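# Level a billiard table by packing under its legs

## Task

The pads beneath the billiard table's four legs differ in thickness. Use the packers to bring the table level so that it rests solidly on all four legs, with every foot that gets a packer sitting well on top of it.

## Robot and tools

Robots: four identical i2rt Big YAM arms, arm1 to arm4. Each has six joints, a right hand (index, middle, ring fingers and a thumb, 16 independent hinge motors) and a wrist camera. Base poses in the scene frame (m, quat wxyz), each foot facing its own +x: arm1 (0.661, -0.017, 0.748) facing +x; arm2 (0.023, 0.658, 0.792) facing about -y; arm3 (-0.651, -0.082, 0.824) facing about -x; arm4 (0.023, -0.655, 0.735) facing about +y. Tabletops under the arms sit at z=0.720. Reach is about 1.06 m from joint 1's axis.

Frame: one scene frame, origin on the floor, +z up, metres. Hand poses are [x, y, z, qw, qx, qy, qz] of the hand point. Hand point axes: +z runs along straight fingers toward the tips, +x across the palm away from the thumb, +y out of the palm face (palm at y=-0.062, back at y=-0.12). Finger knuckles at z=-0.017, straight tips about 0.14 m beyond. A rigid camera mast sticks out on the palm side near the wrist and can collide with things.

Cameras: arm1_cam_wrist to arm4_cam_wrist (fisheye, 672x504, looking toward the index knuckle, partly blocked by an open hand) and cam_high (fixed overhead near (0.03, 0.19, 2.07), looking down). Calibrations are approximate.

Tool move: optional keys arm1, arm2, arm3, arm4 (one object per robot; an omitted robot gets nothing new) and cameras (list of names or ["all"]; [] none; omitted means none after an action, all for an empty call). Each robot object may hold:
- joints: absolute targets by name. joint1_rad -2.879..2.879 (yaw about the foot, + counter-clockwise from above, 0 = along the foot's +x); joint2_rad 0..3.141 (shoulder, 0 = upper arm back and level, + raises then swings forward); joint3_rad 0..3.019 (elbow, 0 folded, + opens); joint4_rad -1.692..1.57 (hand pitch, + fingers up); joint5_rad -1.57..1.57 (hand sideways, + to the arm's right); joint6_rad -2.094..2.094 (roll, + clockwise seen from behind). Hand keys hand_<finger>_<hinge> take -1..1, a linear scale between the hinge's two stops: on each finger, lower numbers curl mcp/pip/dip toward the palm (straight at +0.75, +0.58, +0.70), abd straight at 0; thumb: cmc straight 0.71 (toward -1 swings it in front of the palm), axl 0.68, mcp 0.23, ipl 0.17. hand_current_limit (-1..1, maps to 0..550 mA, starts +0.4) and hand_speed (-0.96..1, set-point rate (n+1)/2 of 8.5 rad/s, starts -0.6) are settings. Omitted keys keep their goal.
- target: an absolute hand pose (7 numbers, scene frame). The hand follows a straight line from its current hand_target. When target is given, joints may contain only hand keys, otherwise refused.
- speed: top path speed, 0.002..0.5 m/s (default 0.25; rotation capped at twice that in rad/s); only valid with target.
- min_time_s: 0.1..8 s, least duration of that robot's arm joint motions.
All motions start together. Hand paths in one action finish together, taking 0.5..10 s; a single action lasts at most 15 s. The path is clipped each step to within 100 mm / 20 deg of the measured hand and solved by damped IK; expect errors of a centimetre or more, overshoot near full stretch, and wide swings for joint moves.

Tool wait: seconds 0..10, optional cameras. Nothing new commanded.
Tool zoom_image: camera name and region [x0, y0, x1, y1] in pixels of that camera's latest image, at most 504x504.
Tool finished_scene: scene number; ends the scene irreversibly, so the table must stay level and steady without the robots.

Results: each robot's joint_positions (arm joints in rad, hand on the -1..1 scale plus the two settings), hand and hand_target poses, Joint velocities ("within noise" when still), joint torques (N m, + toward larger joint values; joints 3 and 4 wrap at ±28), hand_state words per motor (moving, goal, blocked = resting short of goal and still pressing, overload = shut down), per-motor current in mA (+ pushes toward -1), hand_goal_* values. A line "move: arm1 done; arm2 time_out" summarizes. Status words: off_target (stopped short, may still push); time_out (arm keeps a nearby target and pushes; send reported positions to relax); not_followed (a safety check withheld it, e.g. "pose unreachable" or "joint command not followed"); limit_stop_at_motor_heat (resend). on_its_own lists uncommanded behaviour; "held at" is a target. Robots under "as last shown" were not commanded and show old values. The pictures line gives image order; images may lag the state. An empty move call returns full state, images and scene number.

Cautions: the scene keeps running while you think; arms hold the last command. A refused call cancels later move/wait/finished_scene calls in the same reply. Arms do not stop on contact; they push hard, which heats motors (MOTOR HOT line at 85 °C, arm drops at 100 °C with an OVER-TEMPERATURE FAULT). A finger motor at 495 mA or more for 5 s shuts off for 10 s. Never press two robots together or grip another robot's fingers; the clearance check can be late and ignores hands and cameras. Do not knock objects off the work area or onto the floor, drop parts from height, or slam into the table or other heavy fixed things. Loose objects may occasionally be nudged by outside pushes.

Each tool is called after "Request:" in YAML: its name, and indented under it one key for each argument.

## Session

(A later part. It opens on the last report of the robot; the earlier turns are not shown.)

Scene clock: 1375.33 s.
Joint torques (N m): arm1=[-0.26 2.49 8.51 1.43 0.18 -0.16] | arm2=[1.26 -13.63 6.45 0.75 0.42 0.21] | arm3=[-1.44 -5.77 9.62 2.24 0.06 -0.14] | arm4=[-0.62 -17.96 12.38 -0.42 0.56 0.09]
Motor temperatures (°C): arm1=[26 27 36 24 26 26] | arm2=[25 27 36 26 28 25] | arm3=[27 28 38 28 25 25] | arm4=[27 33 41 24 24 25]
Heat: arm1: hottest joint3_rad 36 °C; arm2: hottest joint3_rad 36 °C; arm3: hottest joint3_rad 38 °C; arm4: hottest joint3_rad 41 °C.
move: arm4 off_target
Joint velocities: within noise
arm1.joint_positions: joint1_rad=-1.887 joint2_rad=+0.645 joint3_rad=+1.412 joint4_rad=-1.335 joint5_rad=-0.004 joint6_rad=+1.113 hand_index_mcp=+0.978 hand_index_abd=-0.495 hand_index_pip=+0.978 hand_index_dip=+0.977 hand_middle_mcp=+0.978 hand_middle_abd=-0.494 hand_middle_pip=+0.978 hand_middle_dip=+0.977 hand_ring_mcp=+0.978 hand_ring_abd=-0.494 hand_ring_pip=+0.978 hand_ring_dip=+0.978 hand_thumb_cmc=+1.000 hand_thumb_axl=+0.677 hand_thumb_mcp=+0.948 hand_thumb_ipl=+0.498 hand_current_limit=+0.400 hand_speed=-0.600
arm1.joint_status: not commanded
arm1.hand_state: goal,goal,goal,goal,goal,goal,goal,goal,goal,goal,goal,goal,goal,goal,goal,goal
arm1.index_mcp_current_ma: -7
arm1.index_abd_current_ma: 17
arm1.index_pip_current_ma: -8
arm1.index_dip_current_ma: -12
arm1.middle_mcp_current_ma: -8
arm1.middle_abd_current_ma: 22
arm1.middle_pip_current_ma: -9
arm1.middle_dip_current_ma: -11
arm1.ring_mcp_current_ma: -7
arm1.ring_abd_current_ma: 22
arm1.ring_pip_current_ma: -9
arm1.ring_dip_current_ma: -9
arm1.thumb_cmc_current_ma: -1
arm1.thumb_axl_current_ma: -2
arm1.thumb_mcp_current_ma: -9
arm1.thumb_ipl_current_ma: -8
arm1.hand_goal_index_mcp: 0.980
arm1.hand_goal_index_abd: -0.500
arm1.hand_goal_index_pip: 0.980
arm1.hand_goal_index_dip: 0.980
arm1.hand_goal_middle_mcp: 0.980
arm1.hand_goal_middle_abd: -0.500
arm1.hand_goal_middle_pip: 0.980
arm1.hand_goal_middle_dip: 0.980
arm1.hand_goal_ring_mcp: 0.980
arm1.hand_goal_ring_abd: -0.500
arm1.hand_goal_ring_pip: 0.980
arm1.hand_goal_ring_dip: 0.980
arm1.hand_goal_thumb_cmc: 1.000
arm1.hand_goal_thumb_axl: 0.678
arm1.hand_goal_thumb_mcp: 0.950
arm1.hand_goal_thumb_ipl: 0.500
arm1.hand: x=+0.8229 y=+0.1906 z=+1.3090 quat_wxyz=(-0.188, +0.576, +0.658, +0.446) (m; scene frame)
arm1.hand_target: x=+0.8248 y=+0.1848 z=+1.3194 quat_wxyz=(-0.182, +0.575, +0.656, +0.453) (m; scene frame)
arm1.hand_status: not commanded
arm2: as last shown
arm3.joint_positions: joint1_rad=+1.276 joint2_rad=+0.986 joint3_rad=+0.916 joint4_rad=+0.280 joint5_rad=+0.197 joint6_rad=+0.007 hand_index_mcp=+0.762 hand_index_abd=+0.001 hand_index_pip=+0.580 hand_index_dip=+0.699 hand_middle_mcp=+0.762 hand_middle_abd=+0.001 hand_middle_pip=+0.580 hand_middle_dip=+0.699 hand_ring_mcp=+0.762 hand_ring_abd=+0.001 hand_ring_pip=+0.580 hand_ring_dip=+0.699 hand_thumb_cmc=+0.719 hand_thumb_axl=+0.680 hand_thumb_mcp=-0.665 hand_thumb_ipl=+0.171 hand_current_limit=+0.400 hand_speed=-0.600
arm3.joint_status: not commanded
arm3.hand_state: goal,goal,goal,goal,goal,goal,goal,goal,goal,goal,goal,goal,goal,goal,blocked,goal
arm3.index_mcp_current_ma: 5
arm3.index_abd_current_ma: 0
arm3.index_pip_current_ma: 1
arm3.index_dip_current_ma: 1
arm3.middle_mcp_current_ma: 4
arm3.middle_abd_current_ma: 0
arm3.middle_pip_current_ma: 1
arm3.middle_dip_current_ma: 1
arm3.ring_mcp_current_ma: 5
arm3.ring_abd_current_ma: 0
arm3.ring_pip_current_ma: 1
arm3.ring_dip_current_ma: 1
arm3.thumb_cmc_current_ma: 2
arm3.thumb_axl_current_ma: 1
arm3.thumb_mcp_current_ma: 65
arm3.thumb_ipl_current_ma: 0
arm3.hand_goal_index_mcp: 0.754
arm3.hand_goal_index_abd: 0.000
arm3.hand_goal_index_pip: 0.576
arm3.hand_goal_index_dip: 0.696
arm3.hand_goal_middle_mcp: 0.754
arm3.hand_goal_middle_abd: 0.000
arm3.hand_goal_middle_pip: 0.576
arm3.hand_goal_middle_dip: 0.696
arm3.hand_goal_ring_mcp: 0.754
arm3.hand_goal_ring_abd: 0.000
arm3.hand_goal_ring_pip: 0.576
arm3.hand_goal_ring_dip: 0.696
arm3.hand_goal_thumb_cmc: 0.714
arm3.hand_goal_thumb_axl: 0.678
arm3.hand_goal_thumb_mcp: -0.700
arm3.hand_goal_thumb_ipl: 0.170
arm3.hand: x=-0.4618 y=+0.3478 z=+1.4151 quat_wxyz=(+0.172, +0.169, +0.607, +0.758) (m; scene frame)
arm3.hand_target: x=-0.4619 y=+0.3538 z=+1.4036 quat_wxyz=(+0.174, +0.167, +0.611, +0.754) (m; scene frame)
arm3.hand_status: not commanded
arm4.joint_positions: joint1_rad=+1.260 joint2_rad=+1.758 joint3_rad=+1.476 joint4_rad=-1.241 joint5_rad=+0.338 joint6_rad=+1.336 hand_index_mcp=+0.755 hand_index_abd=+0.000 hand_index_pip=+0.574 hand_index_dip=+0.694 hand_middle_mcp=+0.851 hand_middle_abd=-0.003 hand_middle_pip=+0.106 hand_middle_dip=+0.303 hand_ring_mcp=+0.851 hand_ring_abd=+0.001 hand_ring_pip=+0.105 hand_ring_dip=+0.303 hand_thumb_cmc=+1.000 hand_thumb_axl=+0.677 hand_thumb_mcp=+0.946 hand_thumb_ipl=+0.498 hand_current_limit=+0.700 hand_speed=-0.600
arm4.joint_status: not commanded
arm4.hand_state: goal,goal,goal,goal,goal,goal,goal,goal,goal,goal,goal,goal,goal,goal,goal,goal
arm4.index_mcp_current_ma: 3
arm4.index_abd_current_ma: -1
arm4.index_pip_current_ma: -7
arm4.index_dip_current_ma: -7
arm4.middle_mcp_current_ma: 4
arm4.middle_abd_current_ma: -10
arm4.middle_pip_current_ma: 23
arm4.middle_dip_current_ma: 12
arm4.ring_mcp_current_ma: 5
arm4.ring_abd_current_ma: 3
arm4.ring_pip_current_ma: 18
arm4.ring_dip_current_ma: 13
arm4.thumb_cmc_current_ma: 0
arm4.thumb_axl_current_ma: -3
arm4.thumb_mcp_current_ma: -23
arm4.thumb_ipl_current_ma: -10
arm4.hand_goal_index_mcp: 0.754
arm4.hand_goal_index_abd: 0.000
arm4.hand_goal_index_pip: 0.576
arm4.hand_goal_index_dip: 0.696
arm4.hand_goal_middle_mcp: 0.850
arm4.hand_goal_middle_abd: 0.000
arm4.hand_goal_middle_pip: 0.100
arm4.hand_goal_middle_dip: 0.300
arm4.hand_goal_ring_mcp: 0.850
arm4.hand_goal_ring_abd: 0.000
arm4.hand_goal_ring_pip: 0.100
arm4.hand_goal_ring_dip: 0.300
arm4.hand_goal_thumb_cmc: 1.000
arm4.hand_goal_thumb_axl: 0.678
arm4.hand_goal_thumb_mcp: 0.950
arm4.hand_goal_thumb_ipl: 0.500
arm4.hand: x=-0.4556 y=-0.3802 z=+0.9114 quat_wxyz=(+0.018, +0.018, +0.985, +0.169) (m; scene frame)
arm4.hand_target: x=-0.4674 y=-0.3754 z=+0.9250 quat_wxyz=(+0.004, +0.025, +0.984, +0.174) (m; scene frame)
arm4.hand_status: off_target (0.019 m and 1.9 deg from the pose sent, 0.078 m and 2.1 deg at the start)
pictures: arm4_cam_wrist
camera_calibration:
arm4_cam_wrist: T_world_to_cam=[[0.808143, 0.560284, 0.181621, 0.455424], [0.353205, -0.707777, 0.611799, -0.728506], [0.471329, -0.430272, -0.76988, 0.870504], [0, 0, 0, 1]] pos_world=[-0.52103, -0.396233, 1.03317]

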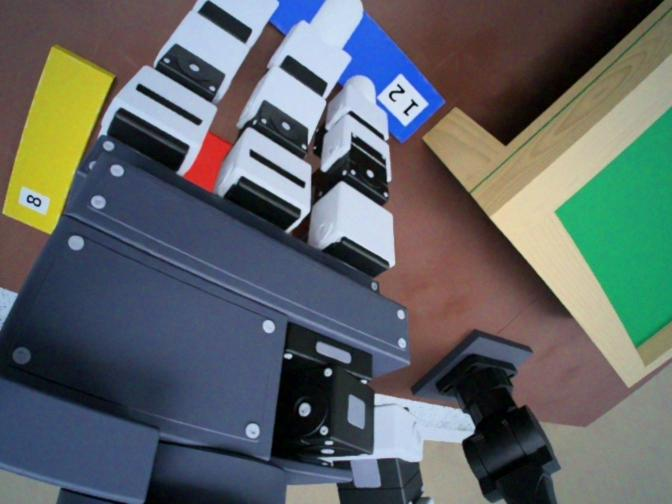

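Request:
move:
  arm4: {"target":[-0.457,-0.432,0.925,0.00757,0.04296,0.98387,0.17348],"speed":0.2}

Request:
move:
  arm4: {"target":[-0.449,-0.423,0.862,0.00757,0.04296,0.98387,0.17348],"speed":0.1}
  cameras: ["arm4_cam_wrist"]

Request:
zoom_image:
  camera: "arm4_cam_wrist"
  region: [230, 0, 482, 190]

Scene clock: 1390.67 s.
Joint torques (N m): arm1=[-0.26 2.49 8.51 1.44 0.18 -0.15] | arm2=[1.14 -13.57 6.39 0.83 0.42 0.2] | arm3=[-1.61 -5.54 9.57 2.24 0.08 -0.16] | arm4=[-0.03 -20.01 8.51 -0.49 0.57 0.07]
Motor temperatures (°C): arm1=[26 27 36 24 26 26] | arm2=[25 27 36 26 28 25] | arm3=[27 28 38 28 25 25] | arm4=[27 33 43 24 24 25]
Heat: arm1: hottest joint3_rad 36 °C; arm2: hottest joint3_rad 36 °C; arm3: hottest joint3_rad 38 °C; arm4: hottest joint3_rad 43 °C.
move: arm4 done
Joint velocities: within noise
arm1, arm3: as last shown
arm2.joint_positions: joint1_rad=+1.154 joint2_rad=+1.658 joint3_rad=+1.208 joint4_rad=-1.030 joint5_rad=+0.332 joint6_rad=+1.296 hand_index_mcp=+0.975 hand_index_abd=-0.493 hand_index_pip=+0.975 hand_index_dip=+0.977 hand_middle_mcp=+0.977 hand_middle_abd=-0.494 hand_middle_pip=+0.975 hand_middle_dip=+0.977 hand_ring_mcp=+0.977 hand_ring_abd=-0.493 hand_ring_pip=+0.975 hand_ring_dip=+0.977 hand_thumb_cmc=+1.000 hand_thumb_axl=+0.678 hand_thumb_mcp=+0.947 hand_thumb_ipl=+0.498 hand_current_limit=+0.700 hand_speed=-0.600
arm2.joint_status: not commanded
arm2.hand_state: goal,goal,goal,goal,goal,goal,goal,goal,goal,goal,goal,goal,goal,goal,goal,goal
arm2.index_mcp_current_ma: -15
arm2.index_abd_current_ma: 18
arm2.index_pip_current_ma: -17
arm2.index_dip_current_ma: -9
arm2.middle_mcp_current_ma: -8
arm2.middle_abd_current_ma: 17
arm2.middle_pip_current_ma: -14
arm2.middle_dip_current_ma: -9
arm2.ring_mcp_current_ma: -9
arm2.ring_abd_current_ma: 19
arm2.ring_pip_current_ma: -16
arm2.ring_dip_current_ma: -7
arm2.thumb_cmc_current_ma: 0
arm2.thumb_axl_current_ma: -1
arm2.thumb_mcp_current_ma: -11
arm2.thumb_ipl_current_ma: -7
arm2.hand_goal_index_mcp: 0.980
arm2.hand_goal_index_abd: -0.500
arm2.hand_goal_index_pip: 0.980
arm2.hand_goal_index_dip: 0.980
arm2.hand_goal_middle_mcp: 0.980
arm2.hand_goal_middle_abd: -0.500
arm2.hand_goal_middle_pip: 0.980
arm2.hand_goal_middle_dip: 0.980
arm2.hand_goal_ring_mcp: 0.980
arm2.hand_goal_ring_abd: -0.500
arm2.hand_goal_ring_pip: 0.980
arm2.hand_goal_ring_dip: 0.980
arm2.hand_goal_thumb_cmc: 1.000
arm2.hand_goal_thumb_axl: 0.678
arm2.hand_goal_thumb_mcp: 0.950
arm2.hand_goal_thumb_ipl: 0.500
arm2.hand: x=+0.4040 y=+0.3260 z=+0.9240 quat_wxyz=(+0.172, +0.981, -0.087, -0.012) (m; scene frame)
arm2.hand_target: x=+0.4050 y=+0.3251 z=+0.9200 quat_wxyz=(+0.174, +0.980, -0.092, -0.011) (m; scene frame)
arm2.hand_status: not commanded
arm4.joint_positions: joint1_rad=+1.354 joint2_rad=+1.749 joint3_rad=+1.476 joint4_rad=-1.278 joint5_rad=+0.344 joint6_rad=+1.479 hand_index_mcp=+0.755 hand_index_abd=+0.000 hand_index_pip=+0.574 hand_index_dip=+0.694 hand_middle_mcp=+0.851 hand_middle_abd=-0.003 hand_middle_pip=+0.106 hand_middle_dip=+0.303 hand_ring_mcp=+0.851 hand_ring_abd=+0.001 hand_ring_pip=+0.105 hand_ring_dip=+0.303 hand_thumb_cmc=+1.000 hand_thumb_axl=+0.677 hand_thumb_mcp=+0.946 hand_thumb_ipl=+0.498 hand_current_limit=+0.700 hand_speed=-0.600
arm4.joint_status: not commanded
arm4.hand_state: goal,goal,goal,goal,goal,goal,goal,goal,goal,goal,goal,goal,goal,goal,goal,goal
arm4.index_mcp_current_ma: 4
arm4.index_abd_current_ma: -1
arm4.index_pip_current_ma: -7
arm4.index_dip_current_ma: -7
arm4.middle_mcp_current_ma: 4
arm4.middle_abd_current_ma: -10
arm4.middle_pip_current_ma: 23
arm4.middle_dip_current_ma: 12
arm4.ring_mcp_current_ma: 5
arm4.ring_abd_current_ma: 3
arm4.ring_pip_current_ma: 18
arm4.ring_dip_current_ma: 13
arm4.thumb_cmc_current_ma: 0
arm4.thumb_axl_current_ma: -3
arm4.thumb_mcp_current_ma: -23
arm4.thumb_ipl_current_ma: -10
arm4.hand_goal_index_mcp: 0.754
arm4.hand_goal_index_abd: 0.000
arm4.hand_goal_index_pip: 0.576
arm4.hand_goal_index_dip: 0.696
arm4.hand_goal_middle_mcp: 0.850
arm4.hand_goal_middle_abd: 0.000
arm4.hand_goal_middle_pip: 0.100
arm4.hand_goal_middle_dip: 0.300
arm4.hand_goal_ring_mcp: 0.850
arm4.hand_goal_ring_abd: 0.000
arm4.hand_goal_ring_pip: 0.100
arm4.hand_goal_ring_dip: 0.300
arm4.hand_goal_thumb_cmc: 1.000
arm4.hand_goal_thumb_axl: 0.678
arm4.hand_goal_thumb_mcp: 0.950
arm4.hand_goal_thumb_ipl: 0.500
arm4.hand: x=-0.4589 y=-0.4301 z=+0.9158 quat_wxyz=(+0.012, +0.040, +0.984, +0.172) (m; scene frame)
arm4.hand_target: x=-0.4570 y=-0.4320 z=+0.9249 quat_wxyz=(+0.008, +0.043, +0.984, +0.173) (m; scene frame)
arm4.hand_status: done (0.010 m and 0.7 deg from the pose sent, 0.054 m and 3.1 deg at the start)
pictures: none

Scene clock: 1392.00 s.
Joint torques (N m): arm1=[-0.26 2.49 8.51 1.43 0.18 -0.15] | arm2=[1.08 -13.51 6.35 0.72 0.43 0.2] | arm3=[-1.61 -5.95 9.55 2.3 0.07 -0.13] | arm4=[-1.38 -16.5 6.82 0.68 0.54 -0.11]
Motor temperatures (°C): arm1=[26 27 36 24 26 26] | arm2=[25 27 36 26 28 25] | arm3=[27 28 38 28 25 25] | arm4=[27 33 43 24 24 25]
Heat: arm1: hottest joint3_rad 36 °C; arm2: hottest joint3_rad 36 °C; arm3: hottest joint3_rad 38 °C; arm4: hottest joint3_rad 43 °C.
move: arm4 off_target
Joint velocities: within noise
arm1, arm2, arm3: as last shown
arm4.joint_positions: joint1_rad=+1.352 joint2_rad=+1.749 joint3_rad=+1.369 joint4_rad=-1.134 joint5_rad=+0.344 joint6_rad=+1.475 hand_index_mcp=+0.755 hand_index_abd=+0.000 hand_index_pip=+0.574 hand_index_dip=+0.694 hand_middle_mcp=+0.851 hand_middle_abd=-0.003 hand_middle_pip=+0.106 hand_middle_dip=+0.303 hand_ring_mcp=+0.851 hand_ring_abd=+0.001 hand_ring_pip=+0.105 hand_ring_dip=+0.303 hand_thumb_cmc=+1.000 hand_thumb_axl=+0.677 hand_thumb_mcp=+0.946 hand_thumb_ipl=+0.498 hand_current_limit=+0.700 hand_speed=-0.600
arm4.joint_status: not commanded
arm4.hand_state: goal,goal,goal,goal,goal,goal,goal,goal,goal,goal,goal,goal,goal,goal,goal,goal
arm4.index_mcp_current_ma: 4
arm4.index_abd_current_ma: -1
arm4.index_pip_current_ma: -7
arm4.index_dip_current_ma: -7
arm4.middle_mcp_current_ma: 4
arm4.middle_abd_current_ma: -10
arm4.middle_pip_current_ma: 23
arm4.middle_dip_current_ma: 12
arm4.ring_mcp_current_ma: 5
arm4.ring_abd_current_ma: 3
arm4.ring_pip_current_ma: 18
arm4.ring_dip_current_ma: 13
arm4.thumb_cmc_current_ma: 0
arm4.thumb_axl_current_ma: -3
arm4.thumb_mcp_current_ma: -23
arm4.thumb_ipl_current_ma: -10
arm4.hand_goal_index_mcp: 0.754
arm4.hand_goal_index_abd: 0.000
arm4.hand_goal_index_pip: 0.576
arm4.hand_goal_index_dip: 0.696
arm4.hand_goal_middle_mcp: 0.850
arm4.hand_goal_middle_abd: 0.000
arm4.hand_goal_middle_pip: 0.100
arm4.hand_goal_middle_dip: 0.300
arm4.hand_goal_ring_mcp: 0.850
arm4.hand_goal_ring_abd: 0.000
arm4.hand_goal_ring_pip: 0.100
arm4.hand_goal_ring_dip: 0.300
arm4.hand_goal_thumb_cmc: 1.000
arm4.hand_goal_thumb_axl: 0.678
arm4.hand_goal_thumb_mcp: 0.950
arm4.hand_goal_thumb_ipl: 0.500
arm4.hand: x=-0.4537 y=-0.4301 z=+0.8772 quat_wxyz=(-0.006, +0.042, +0.984, +0.174) (m; scene frame)
arm4.hand_target: x=-0.4487 y=-0.4233 z=+0.8623 quat_wxyz=(+0.007, +0.043, +0.984, +0.173) (m; scene frame)
arm4.hand_status: off_target (0.017 m and 1.5 deg from the pose sent, 0.055 m and 0.7 deg at the start)
pictures: arm4_cam_wrist
camera_calibration:
arm4_cam_wrist: T_world_to_cam=[[0.837937, 0.526748, 0.142825, 0.521189], [0.358132, -0.728163, 0.584397, -0.726044], [0.411829, -0.438537, -0.7988, 0.816657], [0, 0, 0, 1]] pos_world=[-0.513027, -0.445079, 1.0022]

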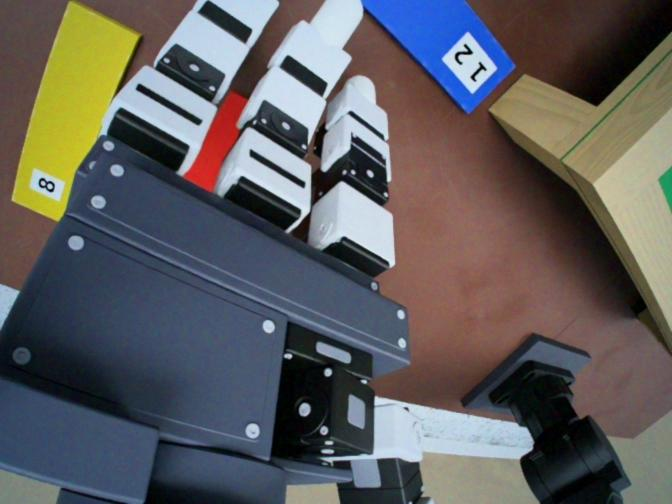

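Scaled by 2.000 from the camera's 672x504 image, which has a finer 960x720 frame.

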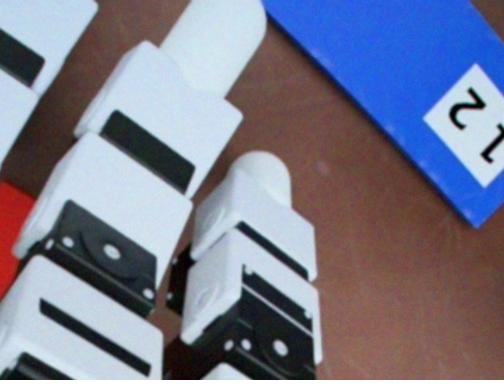

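Request:
move:
  arm4: {"target":[-0.448,-0.386,0.860,0.00757,0.04296,0.98387,0.17348],"speed":0.06}
  cameras: ["arm4_cam_wrist"]

Request:
zoom_image:
  camera: "arm4_cam_wrist"
  region: [230, 0, 482, 190]

Scene clock: 1399.40 s.
Joint torques (N m): arm1=[-0.26 2.49 8.51 1.43 0.18 -0.15] | arm2=[1.26 -13.33 6.39 0.77 0.42 0.2] | arm3=[-1.73 -5.83 9.55 2.24 0.09 -0.15] | arm4=[-1.2 -15.5 7.99 0.79 0.41 -0.11]
Motor temperatures (°C): arm1=[26 27 36 24 26 26] | arm2=[25 27 36 26 27 25] | arm3=[27 28 38 28 25 25] | arm4=[27 33 42 24 24 25]
Heat: arm1: hottest joint3_rad 36 °C; arm2: hottest joint3_rad 36 °C; arm3: hottest joint3_rad 38 °C; arm4: hottest joint3_rad 42 °C.
move: arm4 off_target
Joint velocities: within noise
arm1, arm2, arm3: as last shown
arm4.joint_positions: joint1_rad=+1.279 joint2_rad=+1.751 joint3_rad=+1.369 joint4_rad=-1.110 joint5_rad=+0.344 joint6_rad=+1.401 hand_index_mcp=+0.755 hand_index_abd=+0.000 hand_index_pip=+0.575 hand_index_dip=+0.694 hand_middle_mcp=+0.851 hand_middle_abd=-0.003 hand_middle_pip=+0.106 hand_middle_dip=+0.303 hand_ring_mcp=+0.851 hand_ring_abd=+0.001 hand_ring_pip=+0.105 hand_ring_dip=+0.303 hand_thumb_cmc=+1.000 hand_thumb_axl=+0.677 hand_thumb_mcp=+0.946 hand_thumb_ipl=+0.498 hand_current_limit=+0.700 hand_speed=-0.600
arm4.joint_status: not commanded
arm4.hand_state: goal,goal,goal,goal,goal,goal,goal,goal,goal,goal,goal,goal,goal,goal,goal,goal
arm4.index_mcp_current_ma: 5
arm4.index_abd_current_ma: 0
arm4.index_pip_current_ma: -5
arm4.index_dip_current_ma: -7
arm4.middle_mcp_current_ma: 4
arm4.middle_abd_current_ma: -10
arm4.middle_pip_current_ma: 23
arm4.middle_dip_current_ma: 12
arm4.ring_mcp_current_ma: 5
arm4.ring_abd_current_ma: 3
arm4.ring_pip_current_ma: 18
arm4.ring_dip_current_ma: 13
arm4.thumb_cmc_current_ma: 0
arm4.thumb_axl_current_ma: -3
arm4.thumb_mcp_current_ma: -23
arm4.thumb_ipl_current_ma: -10
arm4.hand_goal_index_mcp: 0.754
arm4.hand_goal_index_abd: 0.000
arm4.hand_goal_index_pip: 0.576
arm4.hand_goal_index_dip: 0.696
arm4.hand_goal_middle_mcp: 0.850
arm4.hand_goal_middle_abd: 0.000
arm4.hand_goal_middle_pip: 0.100
arm4.hand_goal_middle_dip: 0.300
arm4.hand_goal_ring_mcp: 0.850
arm4.hand_goal_ring_abd: 0.000
arm4.hand_goal_ring_pip: 0.100
arm4.hand_goal_ring_dip: 0.300
arm4.hand_goal_thumb_cmc: 1.000
arm4.hand_goal_thumb_axl: 0.678
arm4.hand_goal_thumb_mcp: 0.950
arm4.hand_goal_thumb_ipl: 0.500
arm4.hand: x=-0.4470 y=-0.3923 z=+0.8770 quat_wxyz=(-0.004, +0.043, +0.983, +0.176) (m; scene frame)
arm4.hand_target: x=-0.4474 y=-0.3864 z=+0.8602 quat_wxyz=(+0.008, +0.043, +0.984, +0.173) (m; scene frame)
arm4.hand_status: off_target (0.018 m and 1.3 deg from the pose sent, 0.048 m and 1.5 deg at the start)
pictures: arm4_cam_wrist
camera_calibration:
arm4_cam_wrist: T_world_to_cam=[[0.839448, 0.522956, 0.147797, 0.490452], [0.353382, -0.731905, 0.582611, -0.70291], [0.412853, -0.436843, -0.7992, 0.8318], [0, 0, 0, 1]] pos_world=[-0.506724, -0.407583, 1.00181]

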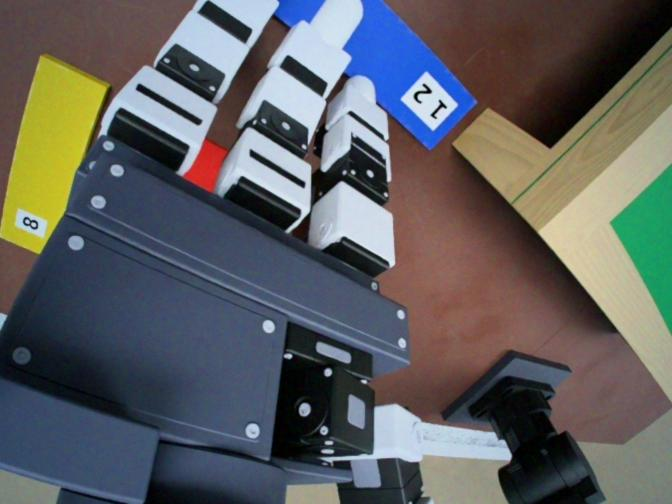

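Scaled by 2.000 from the camera's 672x504 image, which has a finer 960x720 frame.

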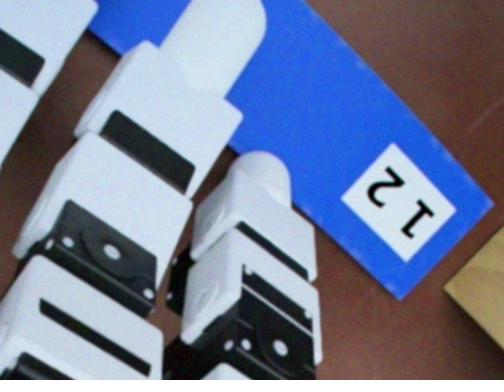

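Request:
move:
  arm4: {"target":[-0.448,-0.42,0.852,0.00757,0.04296,0.98387,0.17348],"speed":0.1}

Request:
move:
  arm4: {"target":[-0.448,-0.384,0.850,0.00757,0.04296,0.98387,0.17348],"speed":0.06}
  cameras: ["arm4_cam_wrist"]

Request:
zoom_image:
  camera: "arm4_cam_wrist"
  region: [230, 0, 482, 190]

Scene clock: 1406.10 s.
Joint torques (N m): arm1=[-0.26 2.49 8.51 1.44 0.18 -0.15] | arm2=[1.2 -13.45 6.41 0.79 0.43 0.21] | arm3=[-1.49 -5.6 9.59 2.21 0.09 -0.14] | arm4=[0.44 -15.85 6.84 0.69 0.54 0.07]
Motor temperatures (°C): arm1=[26 27 36 24 26 26] | arm2=[25 27 36 26 27 25] | arm3=[27 28 38 28 25 25] | arm4=[27 32 41 24 24 25]
Heat: arm1: hottest joint3_rad 36 °C; arm2: hottest joint3_rad 36 °C; arm3: hottest joint3_rad 38 °C; arm4: hottest joint3_rad 41 °C.
move: arm4 off_target
Joint velocities: within noise
arm1, arm2, arm3: as last shown
arm4.joint_positions: joint1_rad=+1.323 joint2_rad=+1.751 joint3_rad=+1.352 joint4_rad=-1.107 joint5_rad=+0.345 joint6_rad=+1.452 hand_index_mcp=+0.755 hand_index_abd=+0.000 hand_index_pip=+0.575 hand_index_dip=+0.694 hand_middle_mcp=+0.851 hand_middle_abd=-0.003 hand_middle_pip=+0.106 hand_middle_dip=+0.303 hand_ring_mcp=+0.851 hand_ring_abd=+0.001 hand_ring_pip=+0.105 hand_ring_dip=+0.303 hand_thumb_cmc=+1.000 hand_thumb_axl=+0.677 hand_thumb_mcp=+0.946 hand_thumb_ipl=+0.498 hand_current_limit=+0.700 hand_speed=-0.600
arm4.joint_status: not commanded
arm4.hand_state: goal,goal,goal,goal,goal,goal,goal,goal,goal,goal,goal,goal,goal,goal,goal,goal
arm4.index_mcp_current_ma: 5
arm4.index_abd_current_ma: 0
arm4.index_pip_current_ma: -5
arm4.index_dip_current_ma: -7
arm4.middle_mcp_current_ma: 4
arm4.middle_abd_current_ma: -10
arm4.middle_pip_current_ma: 23
arm4.middle_dip_current_ma: 12
arm4.ring_mcp_current_ma: 5
arm4.ring_abd_current_ma: 3
arm4.ring_pip_current_ma: 18
arm4.ring_dip_current_ma: 13
arm4.thumb_cmc_current_ma: 0
arm4.thumb_axl_current_ma: -3
arm4.thumb_mcp_current_ma: -23
arm4.thumb_ipl_current_ma: -10
arm4.hand_goal_index_mcp: 0.754
arm4.hand_goal_index_abd: 0.000
arm4.hand_goal_index_pip: 0.576
arm4.hand_goal_index_dip: 0.696
arm4.hand_goal_middle_mcp: 0.850
arm4.hand_goal_middle_abd: 0.000
arm4.hand_goal_middle_pip: 0.100
arm4.hand_goal_middle_dip: 0.300
arm4.hand_goal_ring_mcp: 0.850
arm4.hand_goal_ring_abd: 0.000
arm4.hand_goal_ring_pip: 0.100
arm4.hand_goal_ring_dip: 0.300
arm4.hand_goal_thumb_cmc: 1.000
arm4.hand_goal_thumb_axl: 0.678
arm4.hand_goal_thumb_mcp: 0.950
arm4.hand_goal_thumb_ipl: 0.500
arm4.hand: x=-0.4488 y=-0.4159 z=+0.8706 quat_wxyz=(-0.005, +0.045, +0.984, +0.175) (m; scene frame)
arm4.hand_target: x=-0.4475 y=-0.4201 z=+0.8523 quat_wxyz=(+0.008, +0.043, +0.984, +0.174) (m; scene frame)
arm4.hand_status: off_target (0.019 m and 1.5 deg from the pose sent, 0.037 m and 1.3 deg at the start)
pictures: none

Scene clock: 1407.57 s.
Joint torques (N m): arm1=[-0.32 2.49 8.51 1.43 0.18 -0.15] | arm2=[1.14 -13.51 6.42 0.84 0.43 0.2] | arm3=[-1.44 -5.48 9.59 2.25 0.07 -0.13] | arm4=[-1.32 -15.5 8.28 0.8 0.42 -0.1]
Motor temperatures (°C): arm1=[26 27 36 24 26 26] | arm2=[25 27 36 26 27 25] | arm3=[27 28 38 28 25 25] | arm4=[27 32 41 24 24 25]
Heat: arm1: hottest joint3_rad 36 °C; arm2: hottest joint3_rad 36 °C; arm3: hottest joint3_rad 38 °C; arm4: hottest joint3_rad 41 °C.
move: arm4 off_target
Joint velocities: within noise
arm1, arm2, arm3: as last shown
arm4.joint_positions: joint1_rad=+1.276 joint2_rad=+1.762 joint3_rad=+1.352 joint4_rad=-1.085 joint5_rad=+0.344 joint6_rad=+1.397 hand_index_mcp=+0.756 hand_index_abd=+0.001 hand_index_pip=+0.577 hand_index_dip=+0.697 hand_middle_mcp=+0.851 hand_middle_abd=-0.003 hand_middle_pip=+0.106 hand_middle_dip=+0.303 hand_ring_mcp=+0.851 hand_ring_abd=+0.001 hand_ring_pip=+0.105 hand_ring_dip=+0.303 hand_thumb_cmc=+1.000 hand_thumb_axl=+0.677 hand_thumb_mcp=+0.946 hand_thumb_ipl=+0.498 hand_current_limit=+0.700 hand_speed=-0.600
arm4.joint_status: not commanded
arm4.hand_state: goal,goal,goal,goal,goal,goal,goal,goal,goal,goal,goal,goal,goal,goal,goal,goal
arm4.index_mcp_current_ma: 10
arm4.index_abd_current_ma: 5
arm4.index_pip_current_ma: 4
arm4.index_dip_current_ma: 2
arm4.middle_mcp_current_ma: 4
arm4.middle_abd_current_ma: -10
arm4.middle_pip_current_ma: 23
arm4.middle_dip_current_ma: 12
arm4.ring_mcp_current_ma: 5
arm4.ring_abd_current_ma: 3
arm4.ring_pip_current_ma: 18
arm4.ring_dip_current_ma: 13
arm4.thumb_cmc_current_ma: 0
arm4.thumb_axl_current_ma: -3
arm4.thumb_mcp_current_ma: -23
arm4.thumb_ipl_current_ma: -10
arm4.hand_goal_index_mcp: 0.754
arm4.hand_goal_index_abd: 0.000
arm4.hand_goal_index_pip: 0.576
arm4.hand_goal_index_dip: 0.696
arm4.hand_goal_middle_mcp: 0.850
arm4.hand_goal_middle_abd: 0.000
arm4.hand_goal_middle_pip: 0.100
arm4.hand_goal_middle_dip: 0.300
arm4.hand_goal_ring_mcp: 0.850
arm4.hand_goal_ring_abd: 0.000
arm4.hand_goal_ring_pip: 0.100
arm4.hand_goal_ring_dip: 0.300
arm4.hand_goal_thumb_cmc: 1.000
arm4.hand_goal_thumb_axl: 0.678
arm4.hand_goal_thumb_mcp: 0.950
arm4.hand_goal_thumb_ipl: 0.500
arm4.hand: x=-0.4460 y=-0.3913 z=+0.8655 quat_wxyz=(-0.001, +0.042, +0.984, +0.176) (m; scene frame)
arm4.hand_target: x=-0.4473 y=-0.3843 z=+0.8501 quat_wxyz=(+0.008, +0.043, +0.984, +0.173) (m; scene frame)
arm4.hand_status: off_target (0.017 m and 1.1 deg from the pose sent, 0.038 m and 1.5 deg at the start)
pictures: arm4_cam_wrist
camera_calibration:
arm4_cam_wrist: T_world_to_cam=[[0.837864, 0.524463, 0.151405, 0.48752], [0.351779, -0.730845, 0.584907, -0.698028], [0.417416, -0.436811, -0.796844, 0.822681], [0, 0, 0, 1]] pos_world=[-0.506324, -0.406481, 0.990016]

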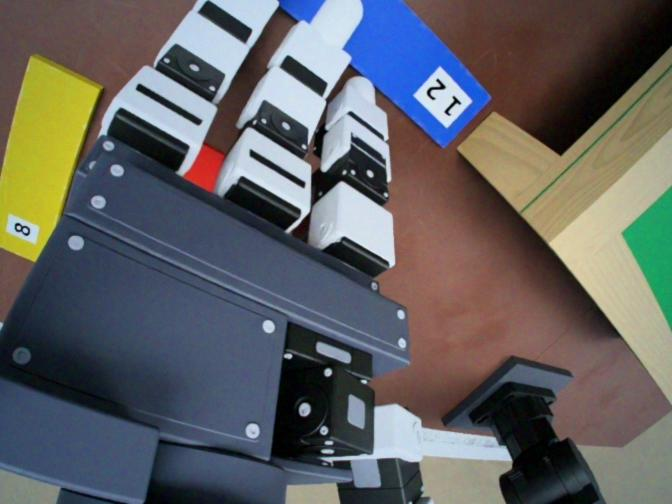

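Scaled by 2.000 from the camera's 672x504 image, which has a finer 960x720 frame.

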